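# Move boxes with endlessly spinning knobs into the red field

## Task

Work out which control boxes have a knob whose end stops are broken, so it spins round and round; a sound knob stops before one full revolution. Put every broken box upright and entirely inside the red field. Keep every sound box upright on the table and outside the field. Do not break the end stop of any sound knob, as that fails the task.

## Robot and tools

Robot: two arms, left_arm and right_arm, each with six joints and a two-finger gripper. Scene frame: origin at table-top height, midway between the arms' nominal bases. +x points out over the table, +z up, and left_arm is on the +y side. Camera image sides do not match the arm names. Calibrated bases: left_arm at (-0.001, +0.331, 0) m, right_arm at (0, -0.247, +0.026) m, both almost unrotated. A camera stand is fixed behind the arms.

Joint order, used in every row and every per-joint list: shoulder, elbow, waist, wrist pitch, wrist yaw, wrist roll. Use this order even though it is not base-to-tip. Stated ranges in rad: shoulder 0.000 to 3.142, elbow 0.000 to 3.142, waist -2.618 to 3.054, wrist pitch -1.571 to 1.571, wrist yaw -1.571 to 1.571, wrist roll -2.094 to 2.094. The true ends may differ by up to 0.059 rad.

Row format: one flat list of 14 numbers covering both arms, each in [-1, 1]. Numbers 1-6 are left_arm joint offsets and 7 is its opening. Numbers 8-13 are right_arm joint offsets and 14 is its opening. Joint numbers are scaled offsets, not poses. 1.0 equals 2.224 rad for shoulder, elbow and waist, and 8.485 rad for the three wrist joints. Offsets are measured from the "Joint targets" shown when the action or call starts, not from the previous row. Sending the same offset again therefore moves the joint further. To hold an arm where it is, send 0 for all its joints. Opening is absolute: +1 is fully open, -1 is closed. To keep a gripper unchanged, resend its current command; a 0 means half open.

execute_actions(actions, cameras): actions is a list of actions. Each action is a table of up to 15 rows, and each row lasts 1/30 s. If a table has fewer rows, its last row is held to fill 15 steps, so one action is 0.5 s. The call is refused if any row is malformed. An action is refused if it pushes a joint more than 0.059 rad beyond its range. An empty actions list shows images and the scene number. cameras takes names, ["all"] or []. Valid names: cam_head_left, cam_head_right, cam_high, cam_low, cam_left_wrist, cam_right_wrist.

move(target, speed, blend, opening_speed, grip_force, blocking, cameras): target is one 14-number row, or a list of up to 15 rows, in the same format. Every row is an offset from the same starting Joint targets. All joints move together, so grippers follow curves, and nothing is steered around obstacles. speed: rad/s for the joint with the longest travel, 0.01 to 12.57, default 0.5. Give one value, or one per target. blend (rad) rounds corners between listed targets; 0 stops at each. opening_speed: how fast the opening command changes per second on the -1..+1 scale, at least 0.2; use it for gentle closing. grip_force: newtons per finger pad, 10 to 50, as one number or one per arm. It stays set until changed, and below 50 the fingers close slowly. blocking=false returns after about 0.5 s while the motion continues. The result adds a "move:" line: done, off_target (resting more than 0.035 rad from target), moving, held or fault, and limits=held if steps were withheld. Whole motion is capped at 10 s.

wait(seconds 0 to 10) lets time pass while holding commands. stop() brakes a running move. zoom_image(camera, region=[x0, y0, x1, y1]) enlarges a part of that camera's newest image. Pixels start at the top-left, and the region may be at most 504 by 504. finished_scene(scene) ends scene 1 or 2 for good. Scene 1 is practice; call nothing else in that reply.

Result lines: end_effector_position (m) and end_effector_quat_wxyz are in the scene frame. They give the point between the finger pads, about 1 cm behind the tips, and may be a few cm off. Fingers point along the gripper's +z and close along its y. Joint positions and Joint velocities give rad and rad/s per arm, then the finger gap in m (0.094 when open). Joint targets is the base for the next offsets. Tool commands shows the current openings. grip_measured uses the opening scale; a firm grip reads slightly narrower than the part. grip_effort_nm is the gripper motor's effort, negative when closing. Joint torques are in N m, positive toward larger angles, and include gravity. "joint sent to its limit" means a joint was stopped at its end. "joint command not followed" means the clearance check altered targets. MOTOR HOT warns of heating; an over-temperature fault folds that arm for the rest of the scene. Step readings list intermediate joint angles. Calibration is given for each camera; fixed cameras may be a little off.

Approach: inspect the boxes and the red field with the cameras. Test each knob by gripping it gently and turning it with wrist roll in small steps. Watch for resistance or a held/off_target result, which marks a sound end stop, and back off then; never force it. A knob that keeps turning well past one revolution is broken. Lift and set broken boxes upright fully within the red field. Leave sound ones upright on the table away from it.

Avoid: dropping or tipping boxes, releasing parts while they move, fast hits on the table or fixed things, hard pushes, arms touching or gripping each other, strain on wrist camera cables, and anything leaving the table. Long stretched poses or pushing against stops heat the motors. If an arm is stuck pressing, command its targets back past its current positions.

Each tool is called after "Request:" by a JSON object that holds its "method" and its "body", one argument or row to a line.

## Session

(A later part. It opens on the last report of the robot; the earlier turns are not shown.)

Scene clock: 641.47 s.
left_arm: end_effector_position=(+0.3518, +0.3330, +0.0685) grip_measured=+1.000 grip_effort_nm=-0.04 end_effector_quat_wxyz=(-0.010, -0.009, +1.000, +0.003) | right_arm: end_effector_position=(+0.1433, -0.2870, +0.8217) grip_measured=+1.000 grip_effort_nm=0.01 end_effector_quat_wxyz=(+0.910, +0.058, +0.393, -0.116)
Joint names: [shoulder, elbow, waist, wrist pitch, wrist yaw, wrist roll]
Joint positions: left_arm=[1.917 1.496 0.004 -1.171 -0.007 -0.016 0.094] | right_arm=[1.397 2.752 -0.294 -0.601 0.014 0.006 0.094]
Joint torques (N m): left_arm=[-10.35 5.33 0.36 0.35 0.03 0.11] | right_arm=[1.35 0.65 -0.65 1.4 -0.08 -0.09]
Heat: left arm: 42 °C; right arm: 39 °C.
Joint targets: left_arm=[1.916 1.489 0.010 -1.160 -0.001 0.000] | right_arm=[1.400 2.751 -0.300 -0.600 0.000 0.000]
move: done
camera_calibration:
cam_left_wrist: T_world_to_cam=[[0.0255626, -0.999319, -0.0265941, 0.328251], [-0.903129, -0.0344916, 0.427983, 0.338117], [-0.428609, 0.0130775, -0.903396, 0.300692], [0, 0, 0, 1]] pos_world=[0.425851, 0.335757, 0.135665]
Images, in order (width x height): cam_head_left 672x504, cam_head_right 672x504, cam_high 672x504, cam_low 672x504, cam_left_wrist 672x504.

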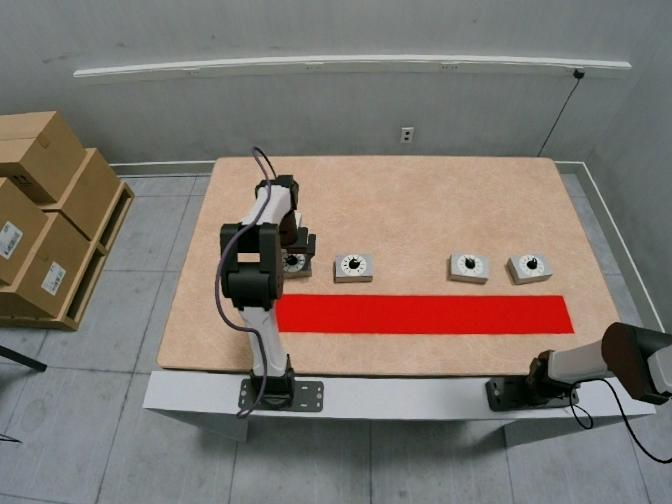

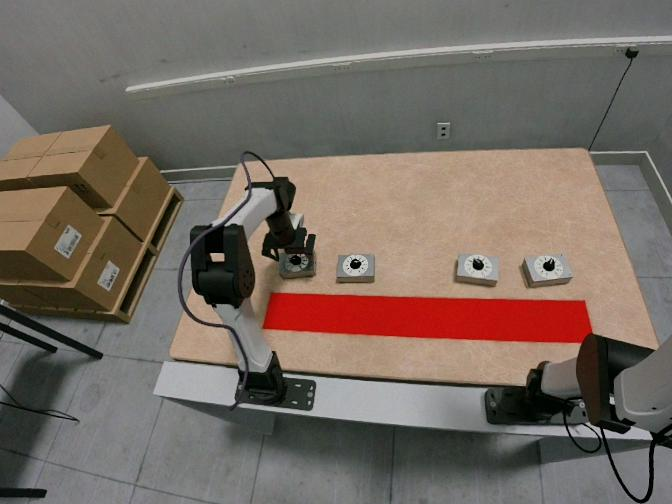

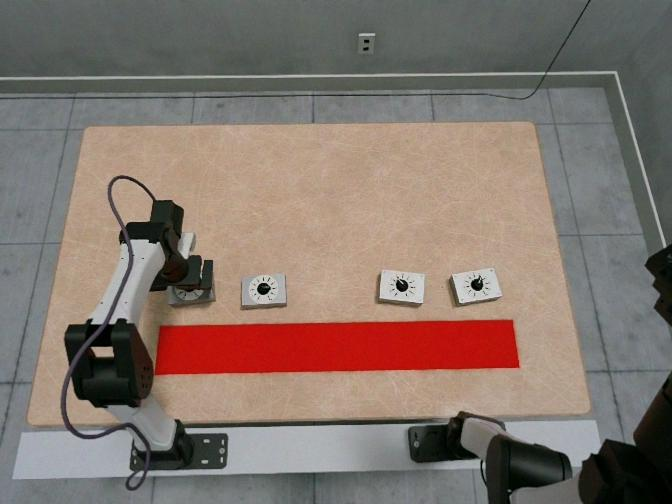

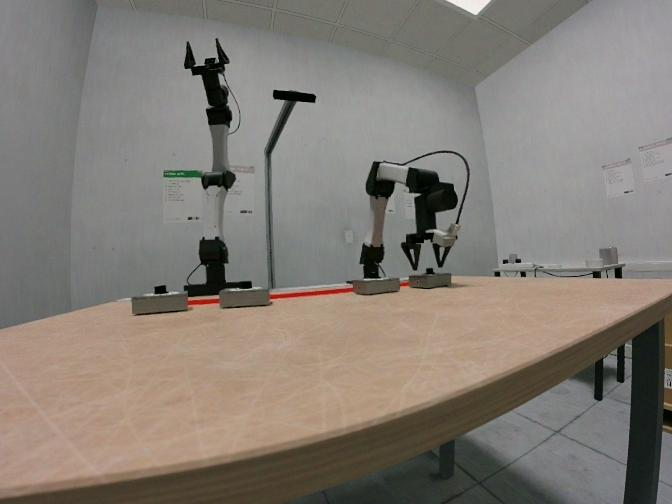

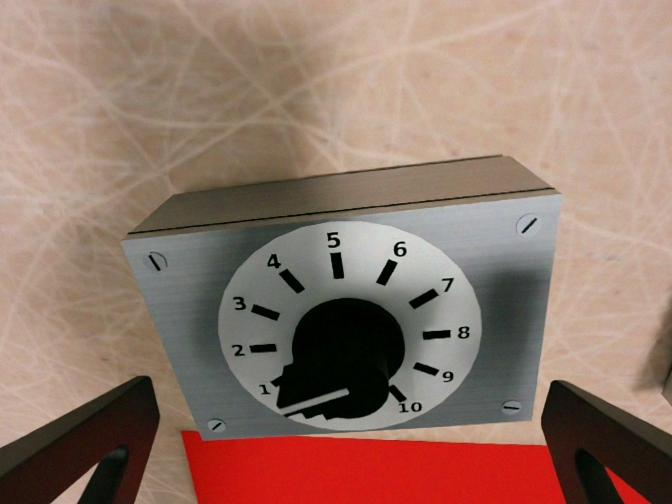

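Request:
{"method": "zoom_image", "body": {
  "camera": "cam_low",
  "region": [395, 230, 465, 300]
}}

Request:
{"method": "zoom_image", "body": {
  "camera": "cam_head_right",
  "region": [250, 200, 340, 290]
}}

Request:
{"method": "zoom_image", "body": {
  "camera": "cam_left_wrist",
  "region": [100, 240, 604, 504]
}}

Scaled by 7.200 from the camera's 672x504 image, which has a finer 960x720 frame.

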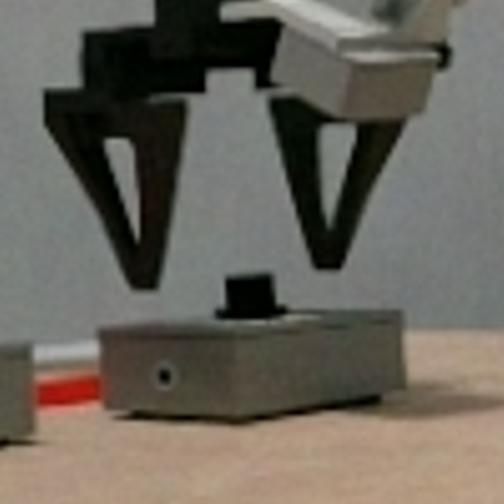

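Scaled by 5.600 from the camera's 672x504 image, which has a finer 960x720 frame.

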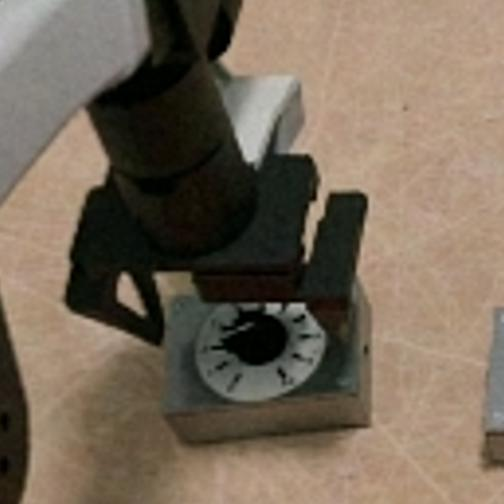

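Scaled by 1.000.

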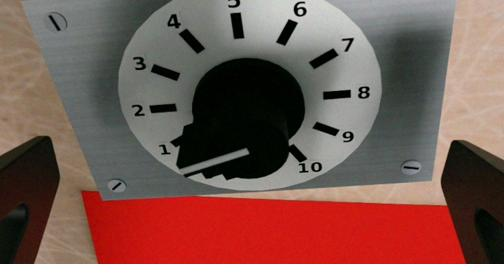

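Request:
{"method": "zoom_image", "body": {
  "camera": "cam_left_wrist",
  "region": [0, 340, 200, 504]
}}

Request:
{"method": "zoom_image", "body": {
  "camera": "cam_left_wrist",
  "region": [500, 340, 672, 504]
}}

Scaled by 2.520 from the camera's 672x504 image, which has a finer 960x720 frame.

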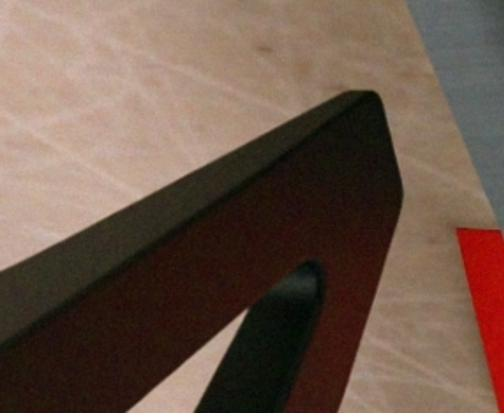

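Scaled by 2.930 from the camera's 672x504 image, which has a finer 960x720 frame.

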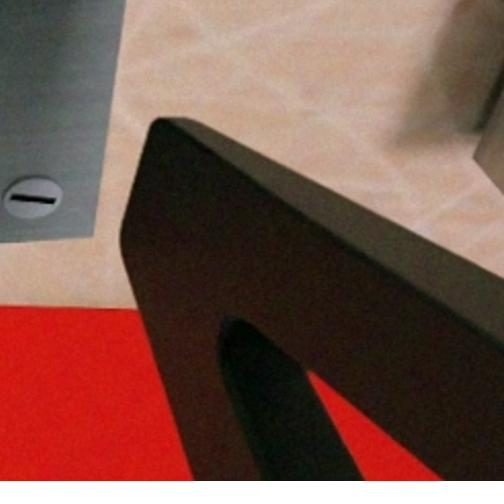

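Request:
{"method": "move", "body": {
  "target": [0, 0.1075, 0.0, -0.02817, 0.0, 0.0, -0.95, 0, 0, 0, 0, 0, 0, 1.0],
  "speed": 0.4,
  "opening_speed": 0.6,
  "cameras": ["cam_left_wrist", "cam_low", "cam_head_right", "cam_high"]
}}

Request:
{"method": "zoom_image", "body": {
  "camera": "cam_left_wrist",
  "region": [220, 250, 480, 504]
}}

Request:
{"method": "zoom_image", "body": {
  "camera": "cam_low",
  "region": [395, 210, 465, 280]
}}

Request:
{"method": "zoom_image", "body": {
  "camera": "cam_head_right",
  "region": [250, 190, 340, 280]
}}

Scene clock: 715.07 s.
left_arm: end_effector_position=(+0.3551, +0.3331, +0.1225) grip_measured=-0.948 grip_effort_nm=-0.14 end_effector_quat_wxyz=(-0.012, -0.009, +1.000, +0.003) | right_arm: end_effector_position=(+0.1433, -0.2870, +0.8217) grip_measured=+1.000 grip_effort_nm=0.01 end_effector_quat_wxyz=(+0.910, +0.058, +0.393, -0.116)
Joint names: [shoulder, elbow, waist, wrist pitch, wrist yaw, wrist roll]
Joint positions: left_arm=[1.917 1.711 0.004 -1.388 -0.007 -0.016 0.002] | right_arm=[1.397 2.752 -0.294 -0.601 0.014 0.006 0.094]
Joint torques (N m): left_arm=[-10.44 7.31 0.36 0.11 0.03 0.11] | right_arm=[1.32 0.66 -0.73 1.35 -0.09 -0.09]
Heat: left arm: 46 °C; right arm: 37 °C.
Joint targets: left_arm=[1.916 1.728 0.010 -1.399 -0.001 0.000] | right_arm=[1.400 2.751 -0.300 -0.600 0.000 0.000]
move: done
camera_calibration:
cam_left_wrist: T_world_to_cam=[[0.0250464, -0.99933, -0.0266692, 0.329831], [-0.902008, -0.0340926, 0.43037, 0.317193], [-0.430991, 0.0132766, -0.902258, 0.351536], [0, 0, 0, 1]] pos_world=[0.429359, 0.335757, 0.189462]
Images, in order (width x height): cam_head_right 672x504, cam_high 672x504, cam_low 672x504, cam_left_wrist 672x504.

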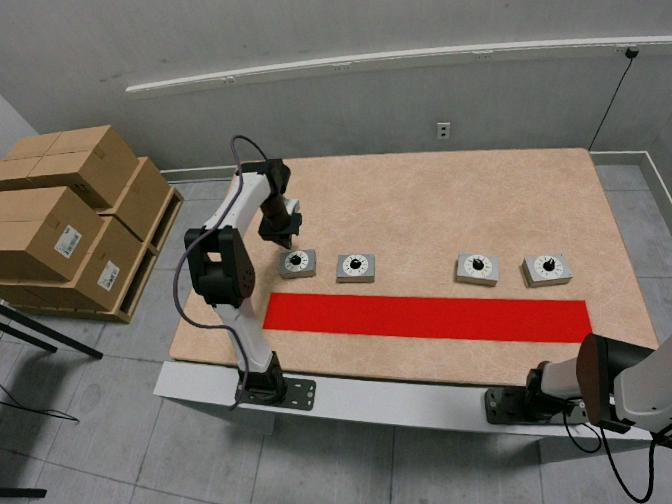

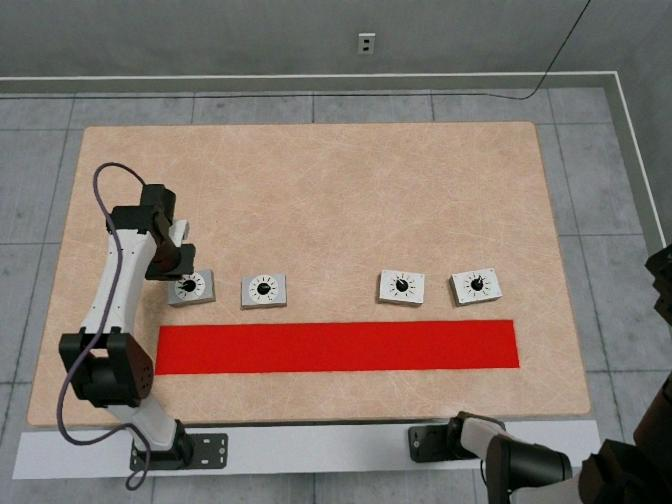

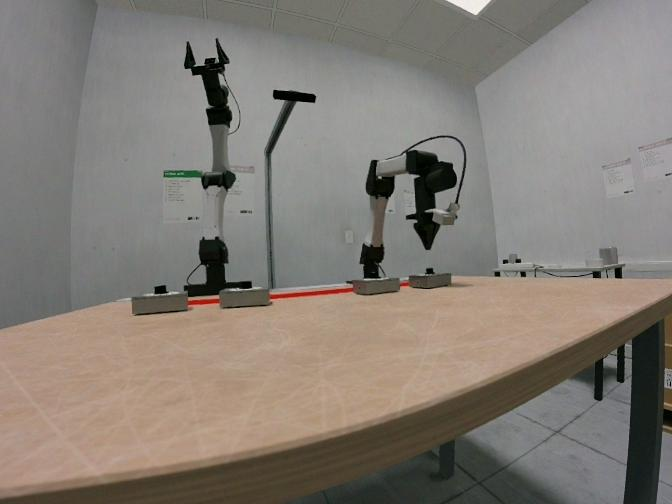

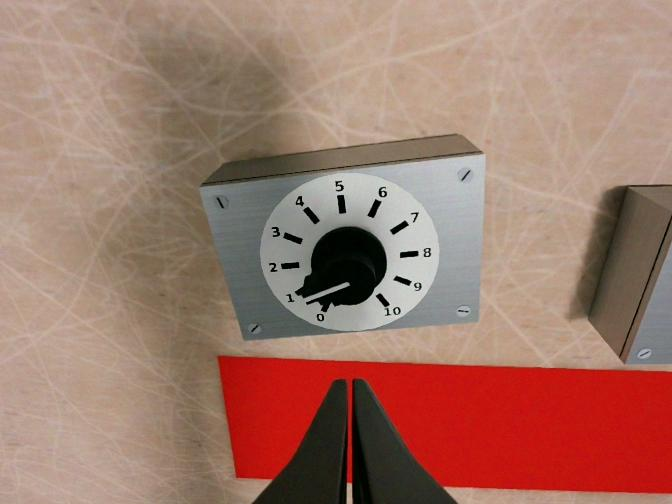

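Scaled by 1.938 from the camera's 672x504 image, which has a finer 960x720 frame.

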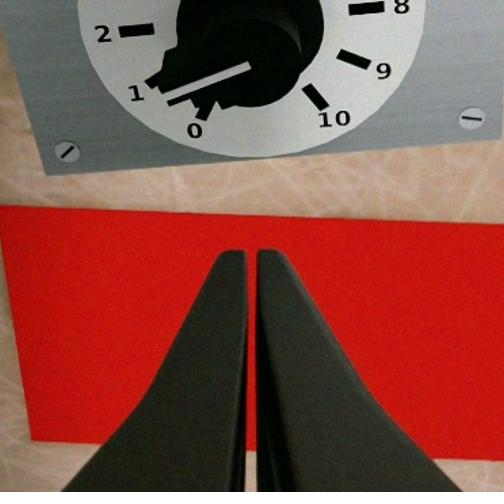

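Scaled by 7.200 from the camera's 672x504 image, which has a finer 960x720 frame.

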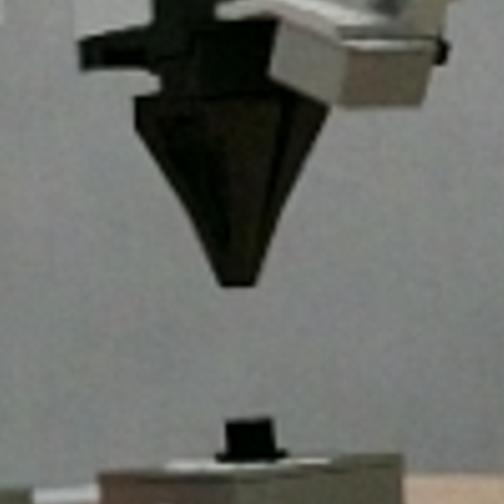

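Scaled by 5.600 from the camera's 672x504 image, which has a finer 960x720 frame.

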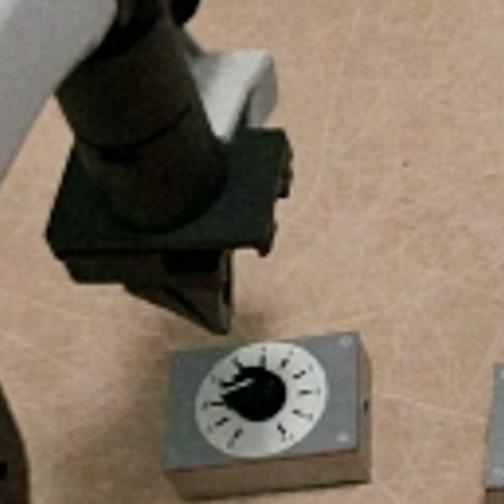

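Request:
{"method": "move", "body": {
  "target": [-0.0013, -0.1070, 0.0, 0.0302, 0.0, 0.0, 1.0, 0, 0, 0, 0, 0, 0, 1.0],
  "speed": 0.3,
  "cameras": ["cam_left_wrist", "cam_low", "cam_head_right", "cam_head_left"]
}}

Request:
{"method": "zoom_image", "body": {
  "camera": "cam_low",
  "region": [395, 230, 465, 300]
}}

Request:
{"method": "zoom_image", "body": {
  "camera": "cam_left_wrist",
  "region": [100, 240, 604, 504]
}}

Request:
{"method": "zoom_image", "body": {
  "camera": "cam_head_right",
  "region": [250, 200, 340, 290]
}}

Scene clock: 872.47 s.
left_arm: end_effector_position=(+0.3564, +0.3331, +0.0688) grip_measured=+0.998 grip_effort_nm=0.06 end_effector_quat_wxyz=(-0.001, -0.009, +1.000, +0.003) | right_arm: end_effector_position=(+0.1433, -0.2870, +0.8217) grip_measured=+1.000 grip_effort_nm=0.00 end_effector_quat_wxyz=(+0.910, +0.058, +0.393, -0.116)
Joint names: [shoulder, elbow, waist, wrist pitch, wrist yaw, wrist roll]
Joint positions: left_arm=[1.917 1.497 0.004 -1.154 -0.007 -0.016 0.094] | right_arm=[1.397 2.752 -0.294 -0.601 0.014 0.006 0.094]
Joint torques (N m): left_arm=[-10.63 5.37 0.35 0.37 0.03 0.11] | right_arm=[1.32 0.72 -0.76 1.37 -0.07 -0.11]
Heat: left arm: 49 °C; right arm: 35 °C.
Joint targets: left_arm=[1.913 1.490 0.010 -1.143 -0.001 0.000] | right_arm=[1.400 2.751 -0.300 -0.600 0.000 0.000]
move: done
camera_calibration:
cam_left_wrist: T_world_to_cam=[[0.0255994, -0.999331, -0.0261369, 0.328133], [-0.91086, -0.0340905, 0.411305, 0.345919], [-0.411921, 0.0132779, -0.911123, 0.297422], [0, 0, 0, 1]] pos_world=[0.429198, 0.335757, 0.137286]
Images, in order (width x height): cam_head_left 672x504, cam_head_right 672x504, cam_low 672x504, cam_left_wrist 672x504.

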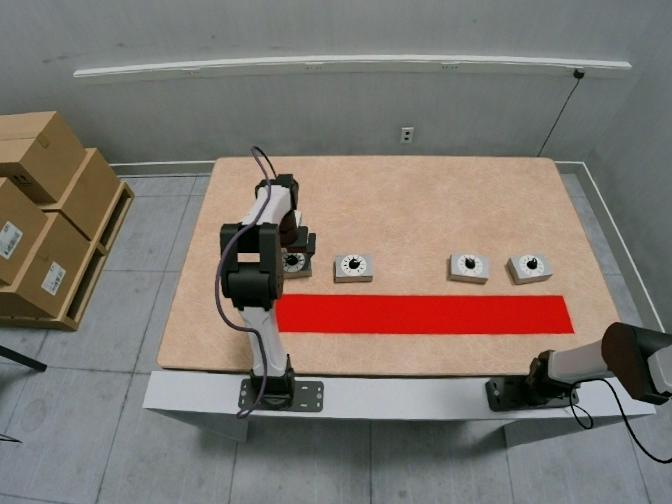

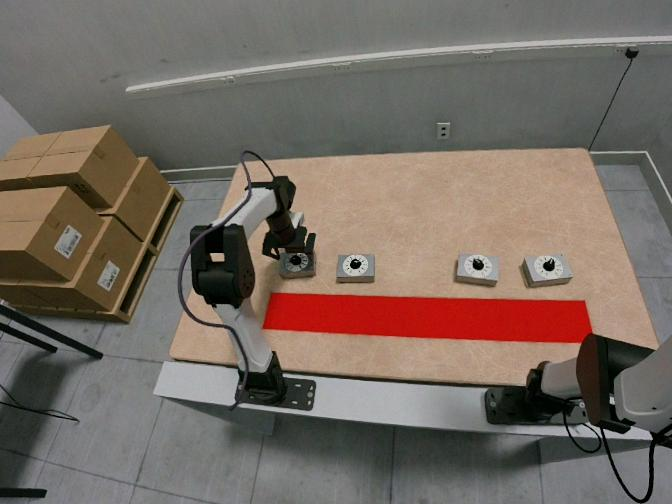

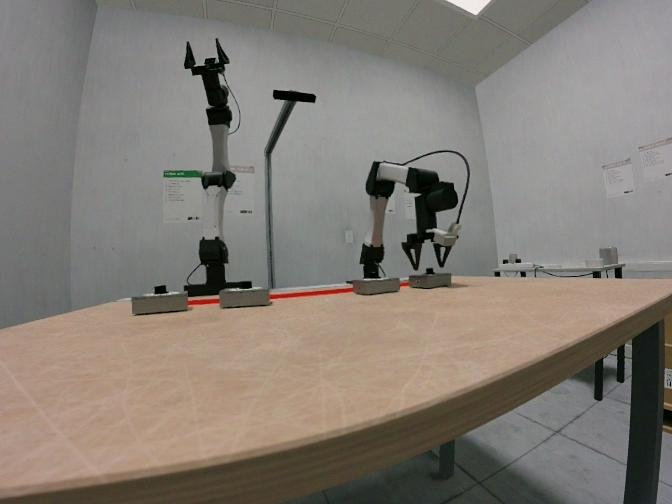

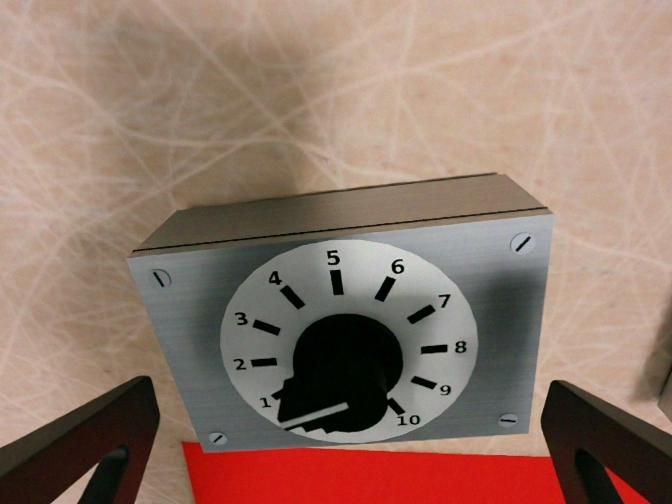

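Scaled by 7.200 from the camera's 672x504 image, which has a finer 960x720 frame.

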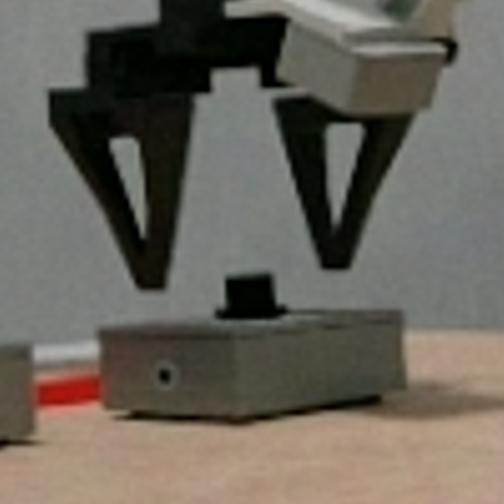

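Scaled by 1.000.

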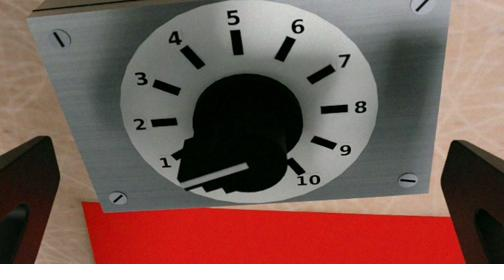

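Scaled by 5.600 from the camera's 672x504 image, which has a finer 960x720 frame.

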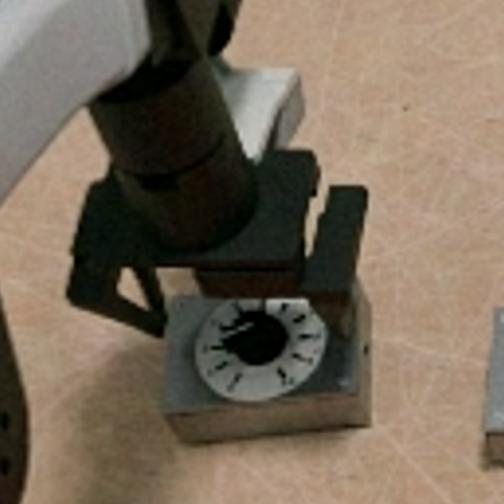

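Request:
{"method": "move", "body": {
  "target": [0, 0, 0.0, 0, 0.0, 0.1402, 1.0, 0, 0, 0, 0, 0, 0, 1.0],
  "speed": 0.6,
  "cameras": ["cam_left_wrist", "cam_low", "cam_head_right", "cam_head_left", "cam_high"]
}}

Request:
{"method": "zoom_image", "body": {
  "camera": "cam_low",
  "region": [395, 230, 465, 300]
}}

Request:
{"method": "zoom_image", "body": {
  "camera": "cam_head_right",
  "region": [250, 200, 340, 290]
}}

Scene clock: 931.63 s.
left_arm: end_effector_position=(+0.3566, +0.3331, +0.0688) grip_measured=+0.998 grip_effort_nm=0.06 end_effector_quat_wxyz=(-0.002, +0.551, +0.834, +0.002) | right_arm: end_effector_position=(+0.1433, -0.2870, +0.8217) grip_measured=+1.000 grip_effort_nm=0.01 end_effector_quat_wxyz=(+0.910, +0.058, +0.393, -0.116)
Joint names: [shoulder, elbow, waist, wrist pitch, wrist yaw, wrist roll]
Joint positions: left_arm=[1.917 1.497 0.004 -1.153 -0.007 1.17 0.094] | right_arm=[1.397 2.752 -0.294 -0.601 0.014 0.006 0.094]
Joint torques (N m): left_arm=[-10.61 5.33 0.34 0.33 0.08 0.13] | right_arm=[1.29 0.65 -0.69 1.37 -0.1 -0.11]
Heat: left arm: 50 °C; right arm: 34 °C.
Joint targets: left_arm=[1.913 1.490 0.010 -1.143 -0.001 1.189] | right_arm=[1.400 2.751 -0.300 -0.600 0.000 0.000]
move: done
camera_calibration:
cam_left_wrist: T_world_to_cam=[[-0.916791, -0.398831, -0.0206794, 0.463896], [-0.370763, 0.830743, 0.415212, -0.134755], [-0.14842, 0.38833, -0.90949, 0.0785455], [0, 0, 0, 1]] pos_world=[0.386992, 0.266461, 0.136981]
Images, in order (width x height): cam_head_left 672x504, cam_head_right 672x504, cam_high 672x504, cam_low 672x504, cam_left_wrist 672x504.

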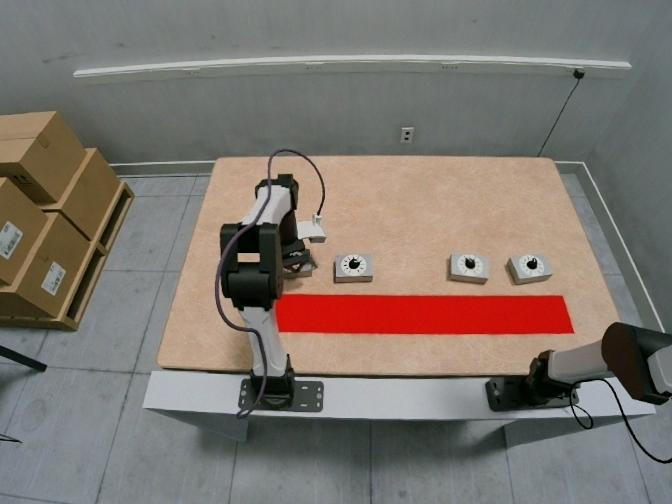

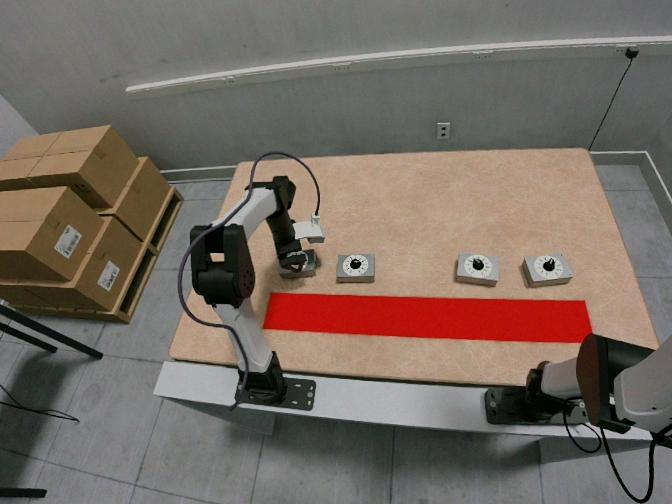

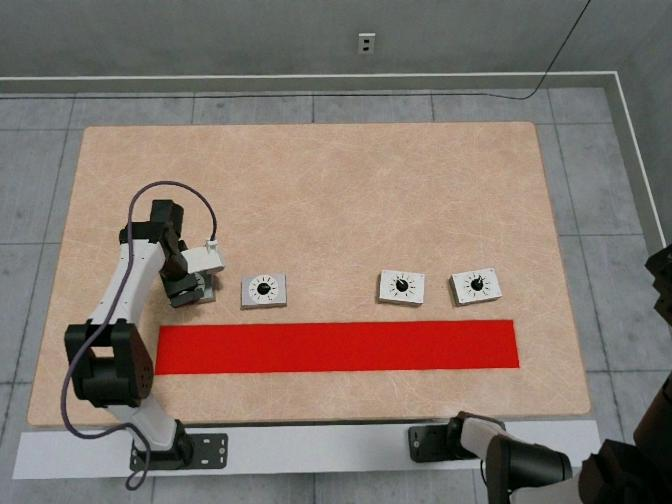

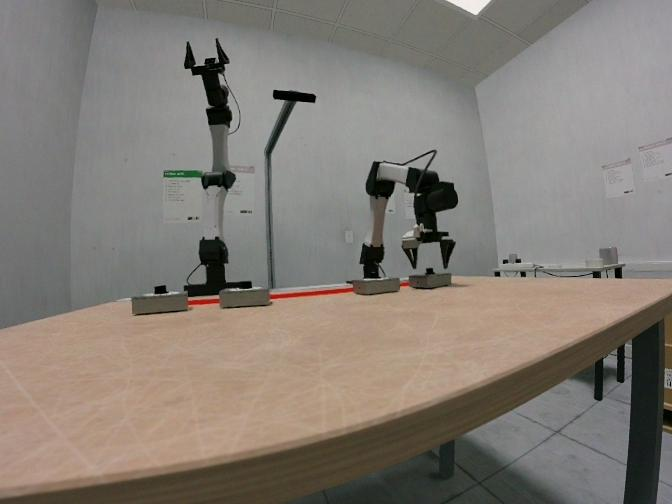

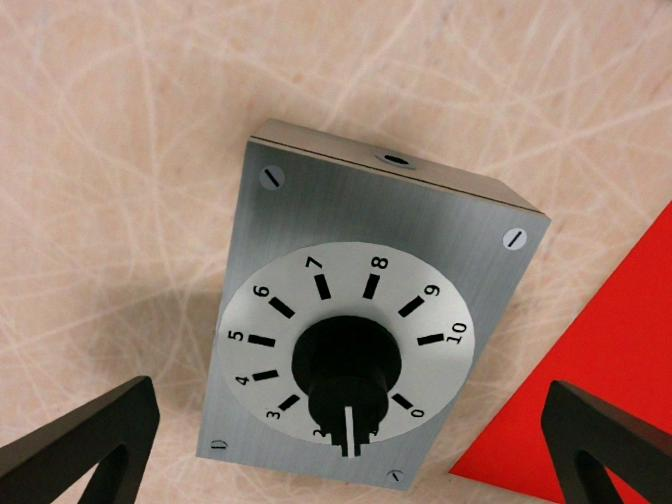

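Scaled by 7.200 from the camera's 672x504 image, which has a finer 960x720 frame.

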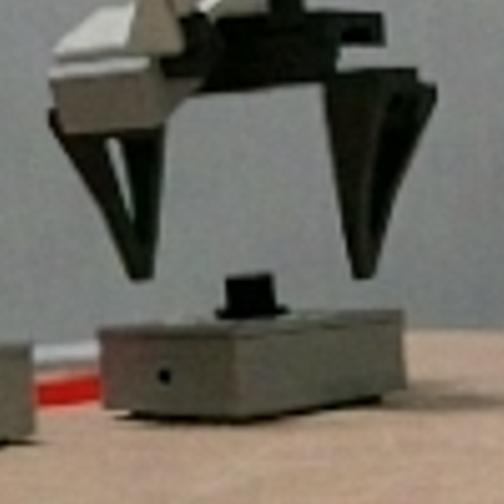

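Scaled by 5.600 from the camera's 672x504 image, which has a finer 960x720 frame.

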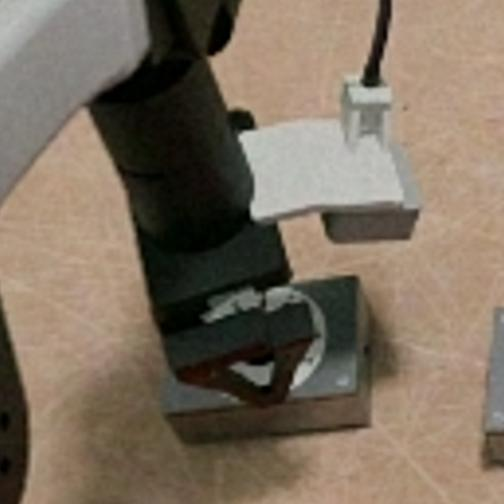

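Request:
{"method": "move", "body": {
  "target": [0, -0.01632, 0.0, 0.00504, 0.0, 0.0, 1.0, 0, 0, 0, 0, 0, 0, 1.0],
  "speed": 0.1,
  "cameras": ["cam_left_wrist", "cam_low"]
}}

Request:
{"method": "zoom_image", "body": {
  "camera": "cam_low",
  "region": [395, 230, 465, 300]
}}

Request:
{"method": "zoom_image", "body": {
  "camera": "cam_left_wrist",
  "region": [100, 240, 604, 504]
}}

Scene clock: 965.67 s.
left_arm: end_effector_position=(+0.3566, +0.3331, +0.0601) grip_measured=+0.998 grip_effort_nm=0.06 end_effector_quat_wxyz=(+0.000, +0.552, +0.834, +0.004) | right_arm: end_effector_position=(+0.1433, -0.2870, +0.8217) grip_measured=+1.000 grip_effort_nm=0.01 end_effector_quat_wxyz=(+0.910, +0.058, +0.393, -0.116)
Joint names: [shoulder, elbow, waist, wrist pitch, wrist yaw, wrist roll]
Joint positions: left_arm=[1.917 1.462 0.004 -1.111 -0.007 1.171 0.094] | right_arm=[1.397 2.752 -0.294 -0.601 0.014 0.006 0.094]
Joint torques (N m): left_arm=[-10.58 5.18 0.35 0.33 0.08 0.13] | right_arm=[1.28 0.72 -0.66 1.38 -0.1 -0.13]
Heat: left arm: 50 °C; right arm: 34 °C.
Joint targets: left_arm=[1.913 1.453 0.010 -1.100 -0.001 1.190] | right_arm=[1.400 2.751 -0.300 -0.600 0.000 0.000]
move: done
camera_calibration:
cam_left_wrist: T_world_to_cam=[[-0.916946, -0.398095, -0.0270095, 0.463828], [-0.372956, 0.831048, 0.412629, -0.130359], [-0.141819, 0.388432, -0.910499, 0.0682773], [0, 0, 0, 1]] pos_world=[0.386371, 0.266461, 0.128484]
Images, in order (width x height): cam_low 672x504, cam_left_wrist 672x504.

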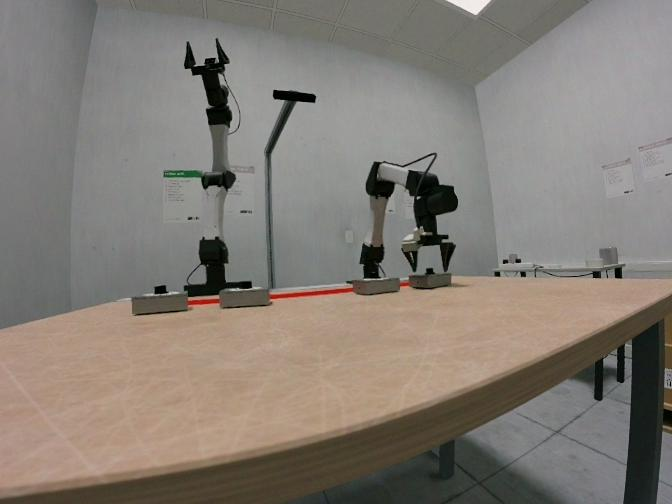

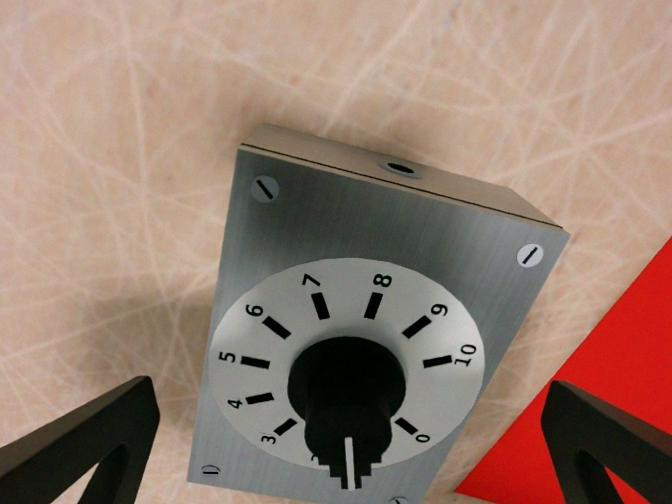

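Scaled by 7.200 from the camera's 672x504 image, which has a finer 960x720 frame.

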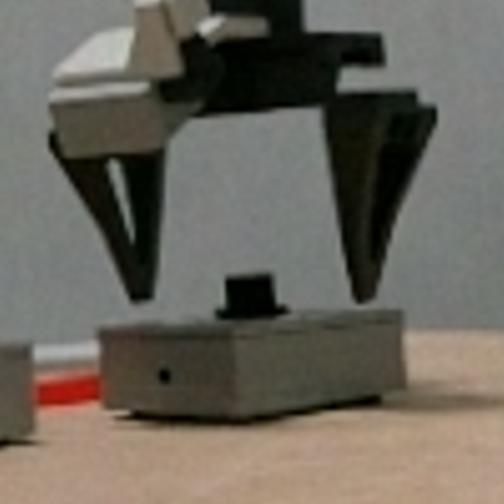

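Scaled by 1.000.

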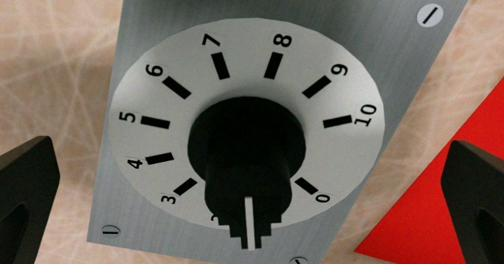

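Request:
{"method": "move", "body": {
  "target": [0, 0, 0.0, 0, 0.0, 0.0, -0.3, 0, 0, 0, 0, 0, 0, 1.0],
  "speed": 0.1,
  "opening_speed": 0.8,
  "cameras": ["cam_left_wrist", "cam_low"]
}}

Request:
{"method": "zoom_image", "body": {
  "camera": "cam_low",
  "region": [395, 230, 465, 300]
}}

Request:
{"method": "zoom_image", "body": {
  "camera": "cam_left_wrist",
  "region": [200, 300, 500, 504]
}}

Scene clock: 980.20 s.
left_arm: end_effector_position=(+0.3567, +0.3331, +0.0601) grip_measured=-0.298 grip_effort_nm=-0.14 end_effector_quat_wxyz=(+0.001, +0.552, +0.834, +0.004) | right_arm: end_effector_position=(+0.1433, -0.2870, +0.8217) grip_measured=+1.000 grip_effort_nm=0.00 end_effector_quat_wxyz=(+0.910, +0.058, +0.393, -0.116)
Joint names: [shoulder, elbow, waist, wrist pitch, wrist yaw, wrist roll]
Joint positions: left_arm=[1.917 1.462 0.004 -1.11 -0.007 1.171 0.033] | right_arm=[1.397 2.752 -0.294 -0.601 0.014 0.006 0.094]
Joint torques (N m): left_arm=[-10.58 5.2 0.36 0.35 0.08 0.14] | right_arm=[1.33 0.61 -0.72 1.38 -0.08 -0.11]
Heat: left arm: 50 °C; right arm: 34 °C.
Joint targets: left_arm=[1.913 1.453 0.010 -1.100 -0.001 1.190] | right_arm=[1.400 2.751 -0.300 -0.600 0.000 0.000]
move: done
camera_calibration:
cam_left_wrist: T_world_to_cam=[[-0.916915, -0.398145, -0.027338, 0.463962], [-0.373145, 0.831016, 0.412522, -0.130226], [-0.141525, 0.388449, -0.910537, 0.0681784], [0, 0, 0, 1]] pos_world=[0.38647, 0.266461, 0.128484]
Images, in order (width x height): cam_low 672x504, cam_left_wrist 672x504.

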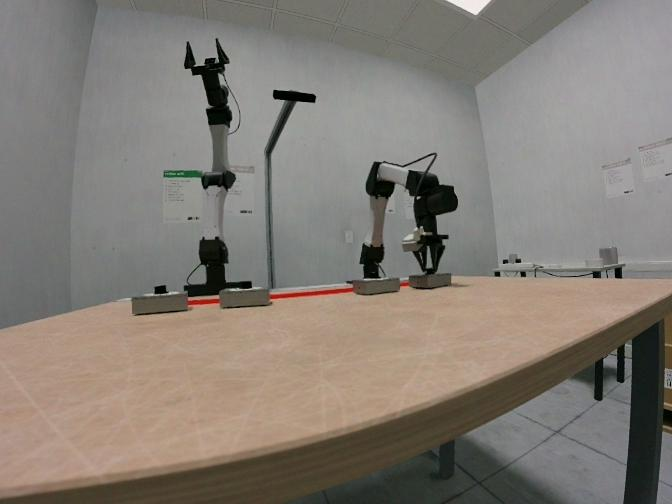

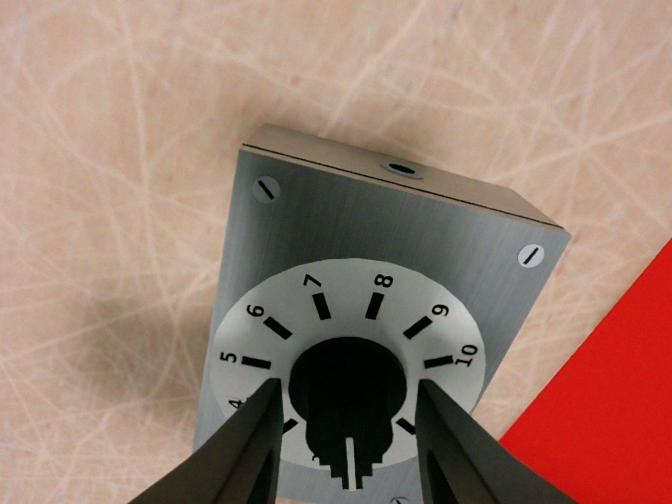

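Scaled by 7.200 from the camera's 672x504 image, which has a finer 960x720 frame.

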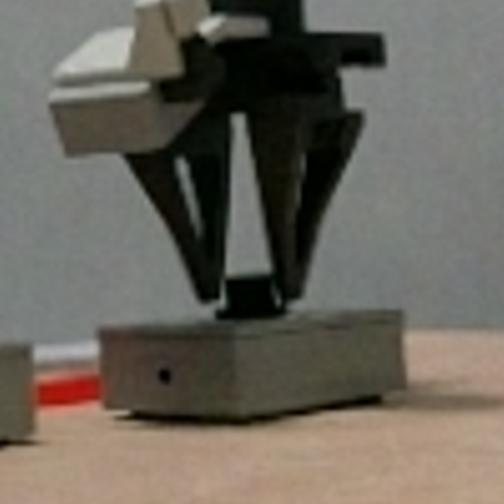

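Scaled by 1.680 from the camera's 672x504 image, which has a finer 960x720 frame.

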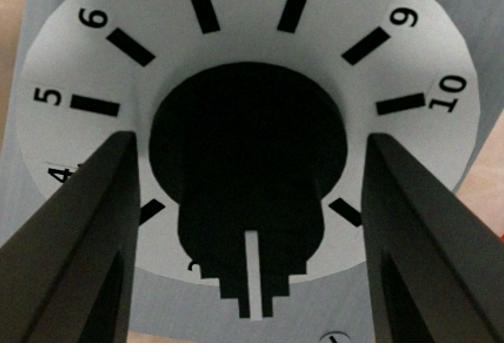

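Request:
{"method": "move", "body": {
  "target": [0, 0, 0.0, 0, 0.0, 0.0, -0.6, 0, 0, 0, 0, 0, 0, 1.0],
  "speed": 0.1,
  "grip_force": 15,
  "opening_speed": 0.3,
  "cameras": ["cam_left_wrist", "cam_low"]
}}

Request:
{"method": "zoom_image", "body": {
  "camera": "cam_low",
  "region": [395, 230, 465, 300]
}}

Request:
{"method": "zoom_image", "body": {
  "camera": "cam_left_wrist",
  "region": [200, 300, 500, 504]
}}

Scene clock: 992.27 s.
left_arm: end_effector_position=(+0.3570, +0.3331, +0.0601) grip_measured=-0.586 grip_effort_nm=-0.40 end_effector_quat_wxyz=(+0.001, +0.552, +0.834, +0.005) | right_arm: end_effector_position=(+0.1433, -0.2870, +0.8217) grip_measured=+1.000 grip_effort_nm=0.00 end_effector_quat_wxyz=(+0.910, +0.058, +0.393, -0.116)
Joint names: [shoulder, elbow, waist, wrist pitch, wrist yaw, wrist roll]
Joint positions: left_arm=[1.917 1.462 0.004 -1.109 -0.007 1.171 0.019] | right_arm=[1.397 2.752 -0.294 -0.601 0.014 0.006 0.094]
Joint torques (N m): left_arm=[-10.58 5.19 0.35 0.34 0.08 0.13] | right_arm=[1.32 0.61 -0.68 1.37 -0.09 -0.11]
Heat: left arm: 50 °C; right arm: 34 °C.
Joint targets: left_arm=[1.913 1.453 0.010 -1.100 -0.001 1.190] | right_arm=[1.400 2.751 -0.300 -0.600 0.000 0.000]
grip_force (N): 15, 15
move: done
camera_calibration:
cam_left_wrist: T_world_to_cam=[[-0.916881, -0.398145, -0.028445, 0.464275], [-0.373645, 0.831021, 0.412059, -0.129943], [-0.140421, 0.388438, -0.910713, 0.0678961], [0, 0, 0, 1]] pos_world=[0.386666, 0.266461, 0.128584]
Images, in order (width x height): cam_low 672x504, cam_left_wrist 672x504.

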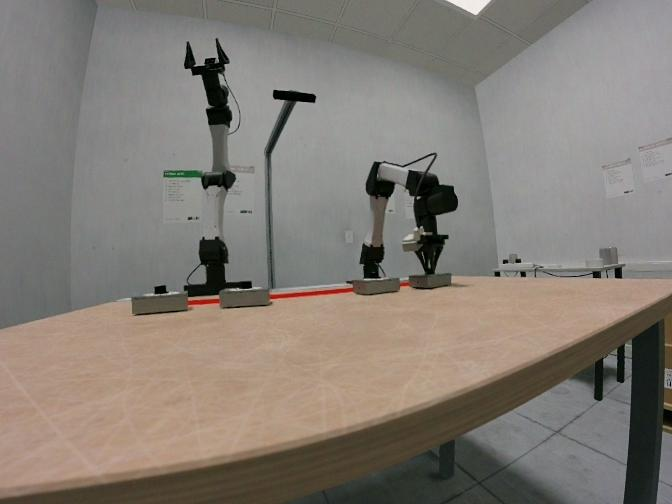

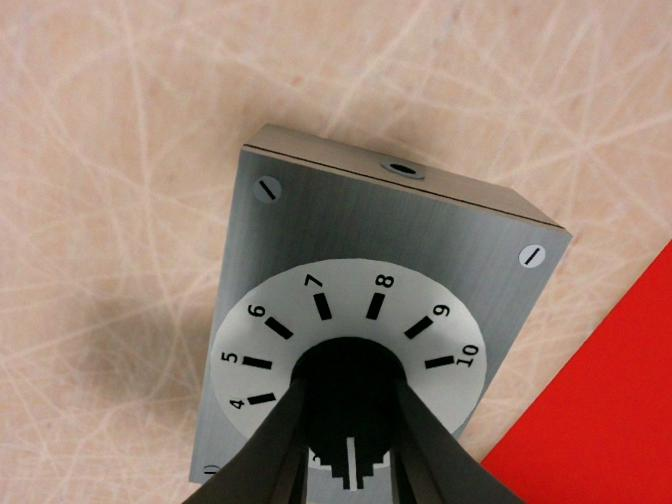

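Scaled by 7.200 from the camera's 672x504 image, which has a finer 960x720 frame.

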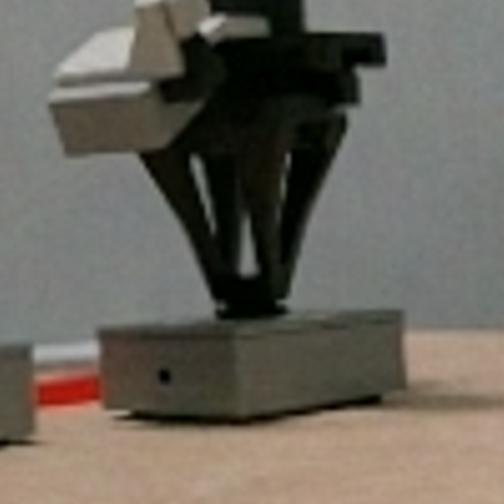

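Scaled by 1.680 from the camera's 672x504 image, which has a finer 960x720 frame.

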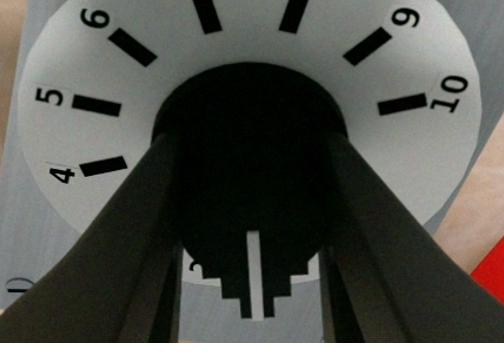

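Request:
{"method": "move", "body": {
  "target": [0, 0, 0.0, 0, 0.0, -0.02475, -0.6, 0, 0, 0, 0, 0, 0, 1.0],
  "speed": 0.2,
  "cameras": ["cam_left_wrist"]
}}

Request:
{"method": "zoom_image", "body": {
  "camera": "cam_left_wrist",
  "region": [200, 250, 500, 504]
}}

Scene clock: 1003.60 s.
left_arm: end_effector_position=(+0.3570, +0.3331, +0.0601) grip_measured=-0.586 grip_effort_nm=-0.42 end_effector_quat_wxyz=(+0.001, +0.474, +0.880, +0.005) | right_arm: end_effector_position=(+0.1433, -0.2870, +0.8217) grip_measured=+1.000 grip_effort_nm=0.01 end_effector_quat_wxyz=(+0.910, +0.058, +0.393, -0.116)
Joint names: [shoulder, elbow, waist, wrist pitch, wrist yaw, wrist roll]
Joint positions: left_arm=[1.917 1.462 0.004 -1.109 -0.007 0.991 0.019] | right_arm=[1.397 2.752 -0.294 -0.601 0.014 0.006 0.094]
Joint torques (N m): left_arm=[-10.59 5.2 0.36 0.35 0.07 -0.18] | right_arm=[1.31 0.65 -0.7 1.4 -0.11 -0.11]
Heat: left arm: 50 °C; right arm: 34 °C.
Joint targets: left_arm=[1.913 1.453 0.010 -1.100 -0.001 0.980] | right_arm=[1.400 2.751 -0.300 -0.600 0.000 0.000]
grip_force (N): 15, 15
move: done
camera_calibration:
cam_left_wrist: T_world_to_cam=[[-0.830963, -0.555578, -0.0288612, 0.48606], [-0.516612, 0.751355, 0.410582, -0.0522068], [-0.206425, 0.356088, -0.911367, 0.102289], [0, 0, 0, 1]] pos_world=[0.398042, 0.272846, 0.128686]
Images, in order (width x height): cam_left_wrist 672x504.

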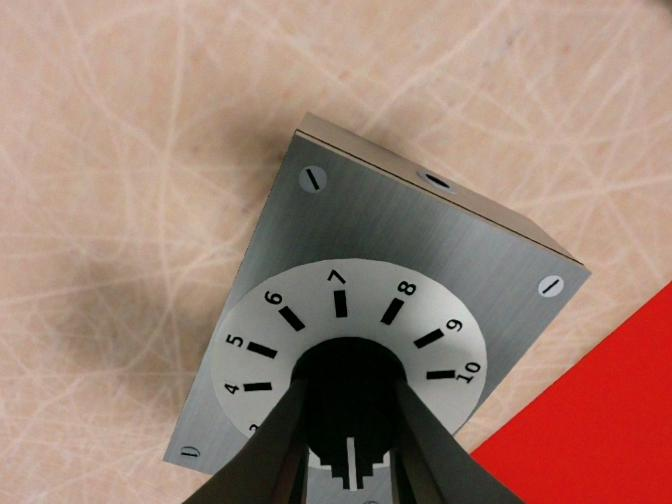

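Scaled by 1.680 from the camera's 672x504 image, which has a finer 960x720 frame.

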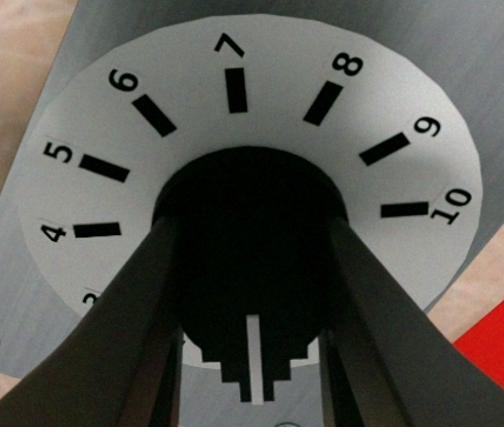

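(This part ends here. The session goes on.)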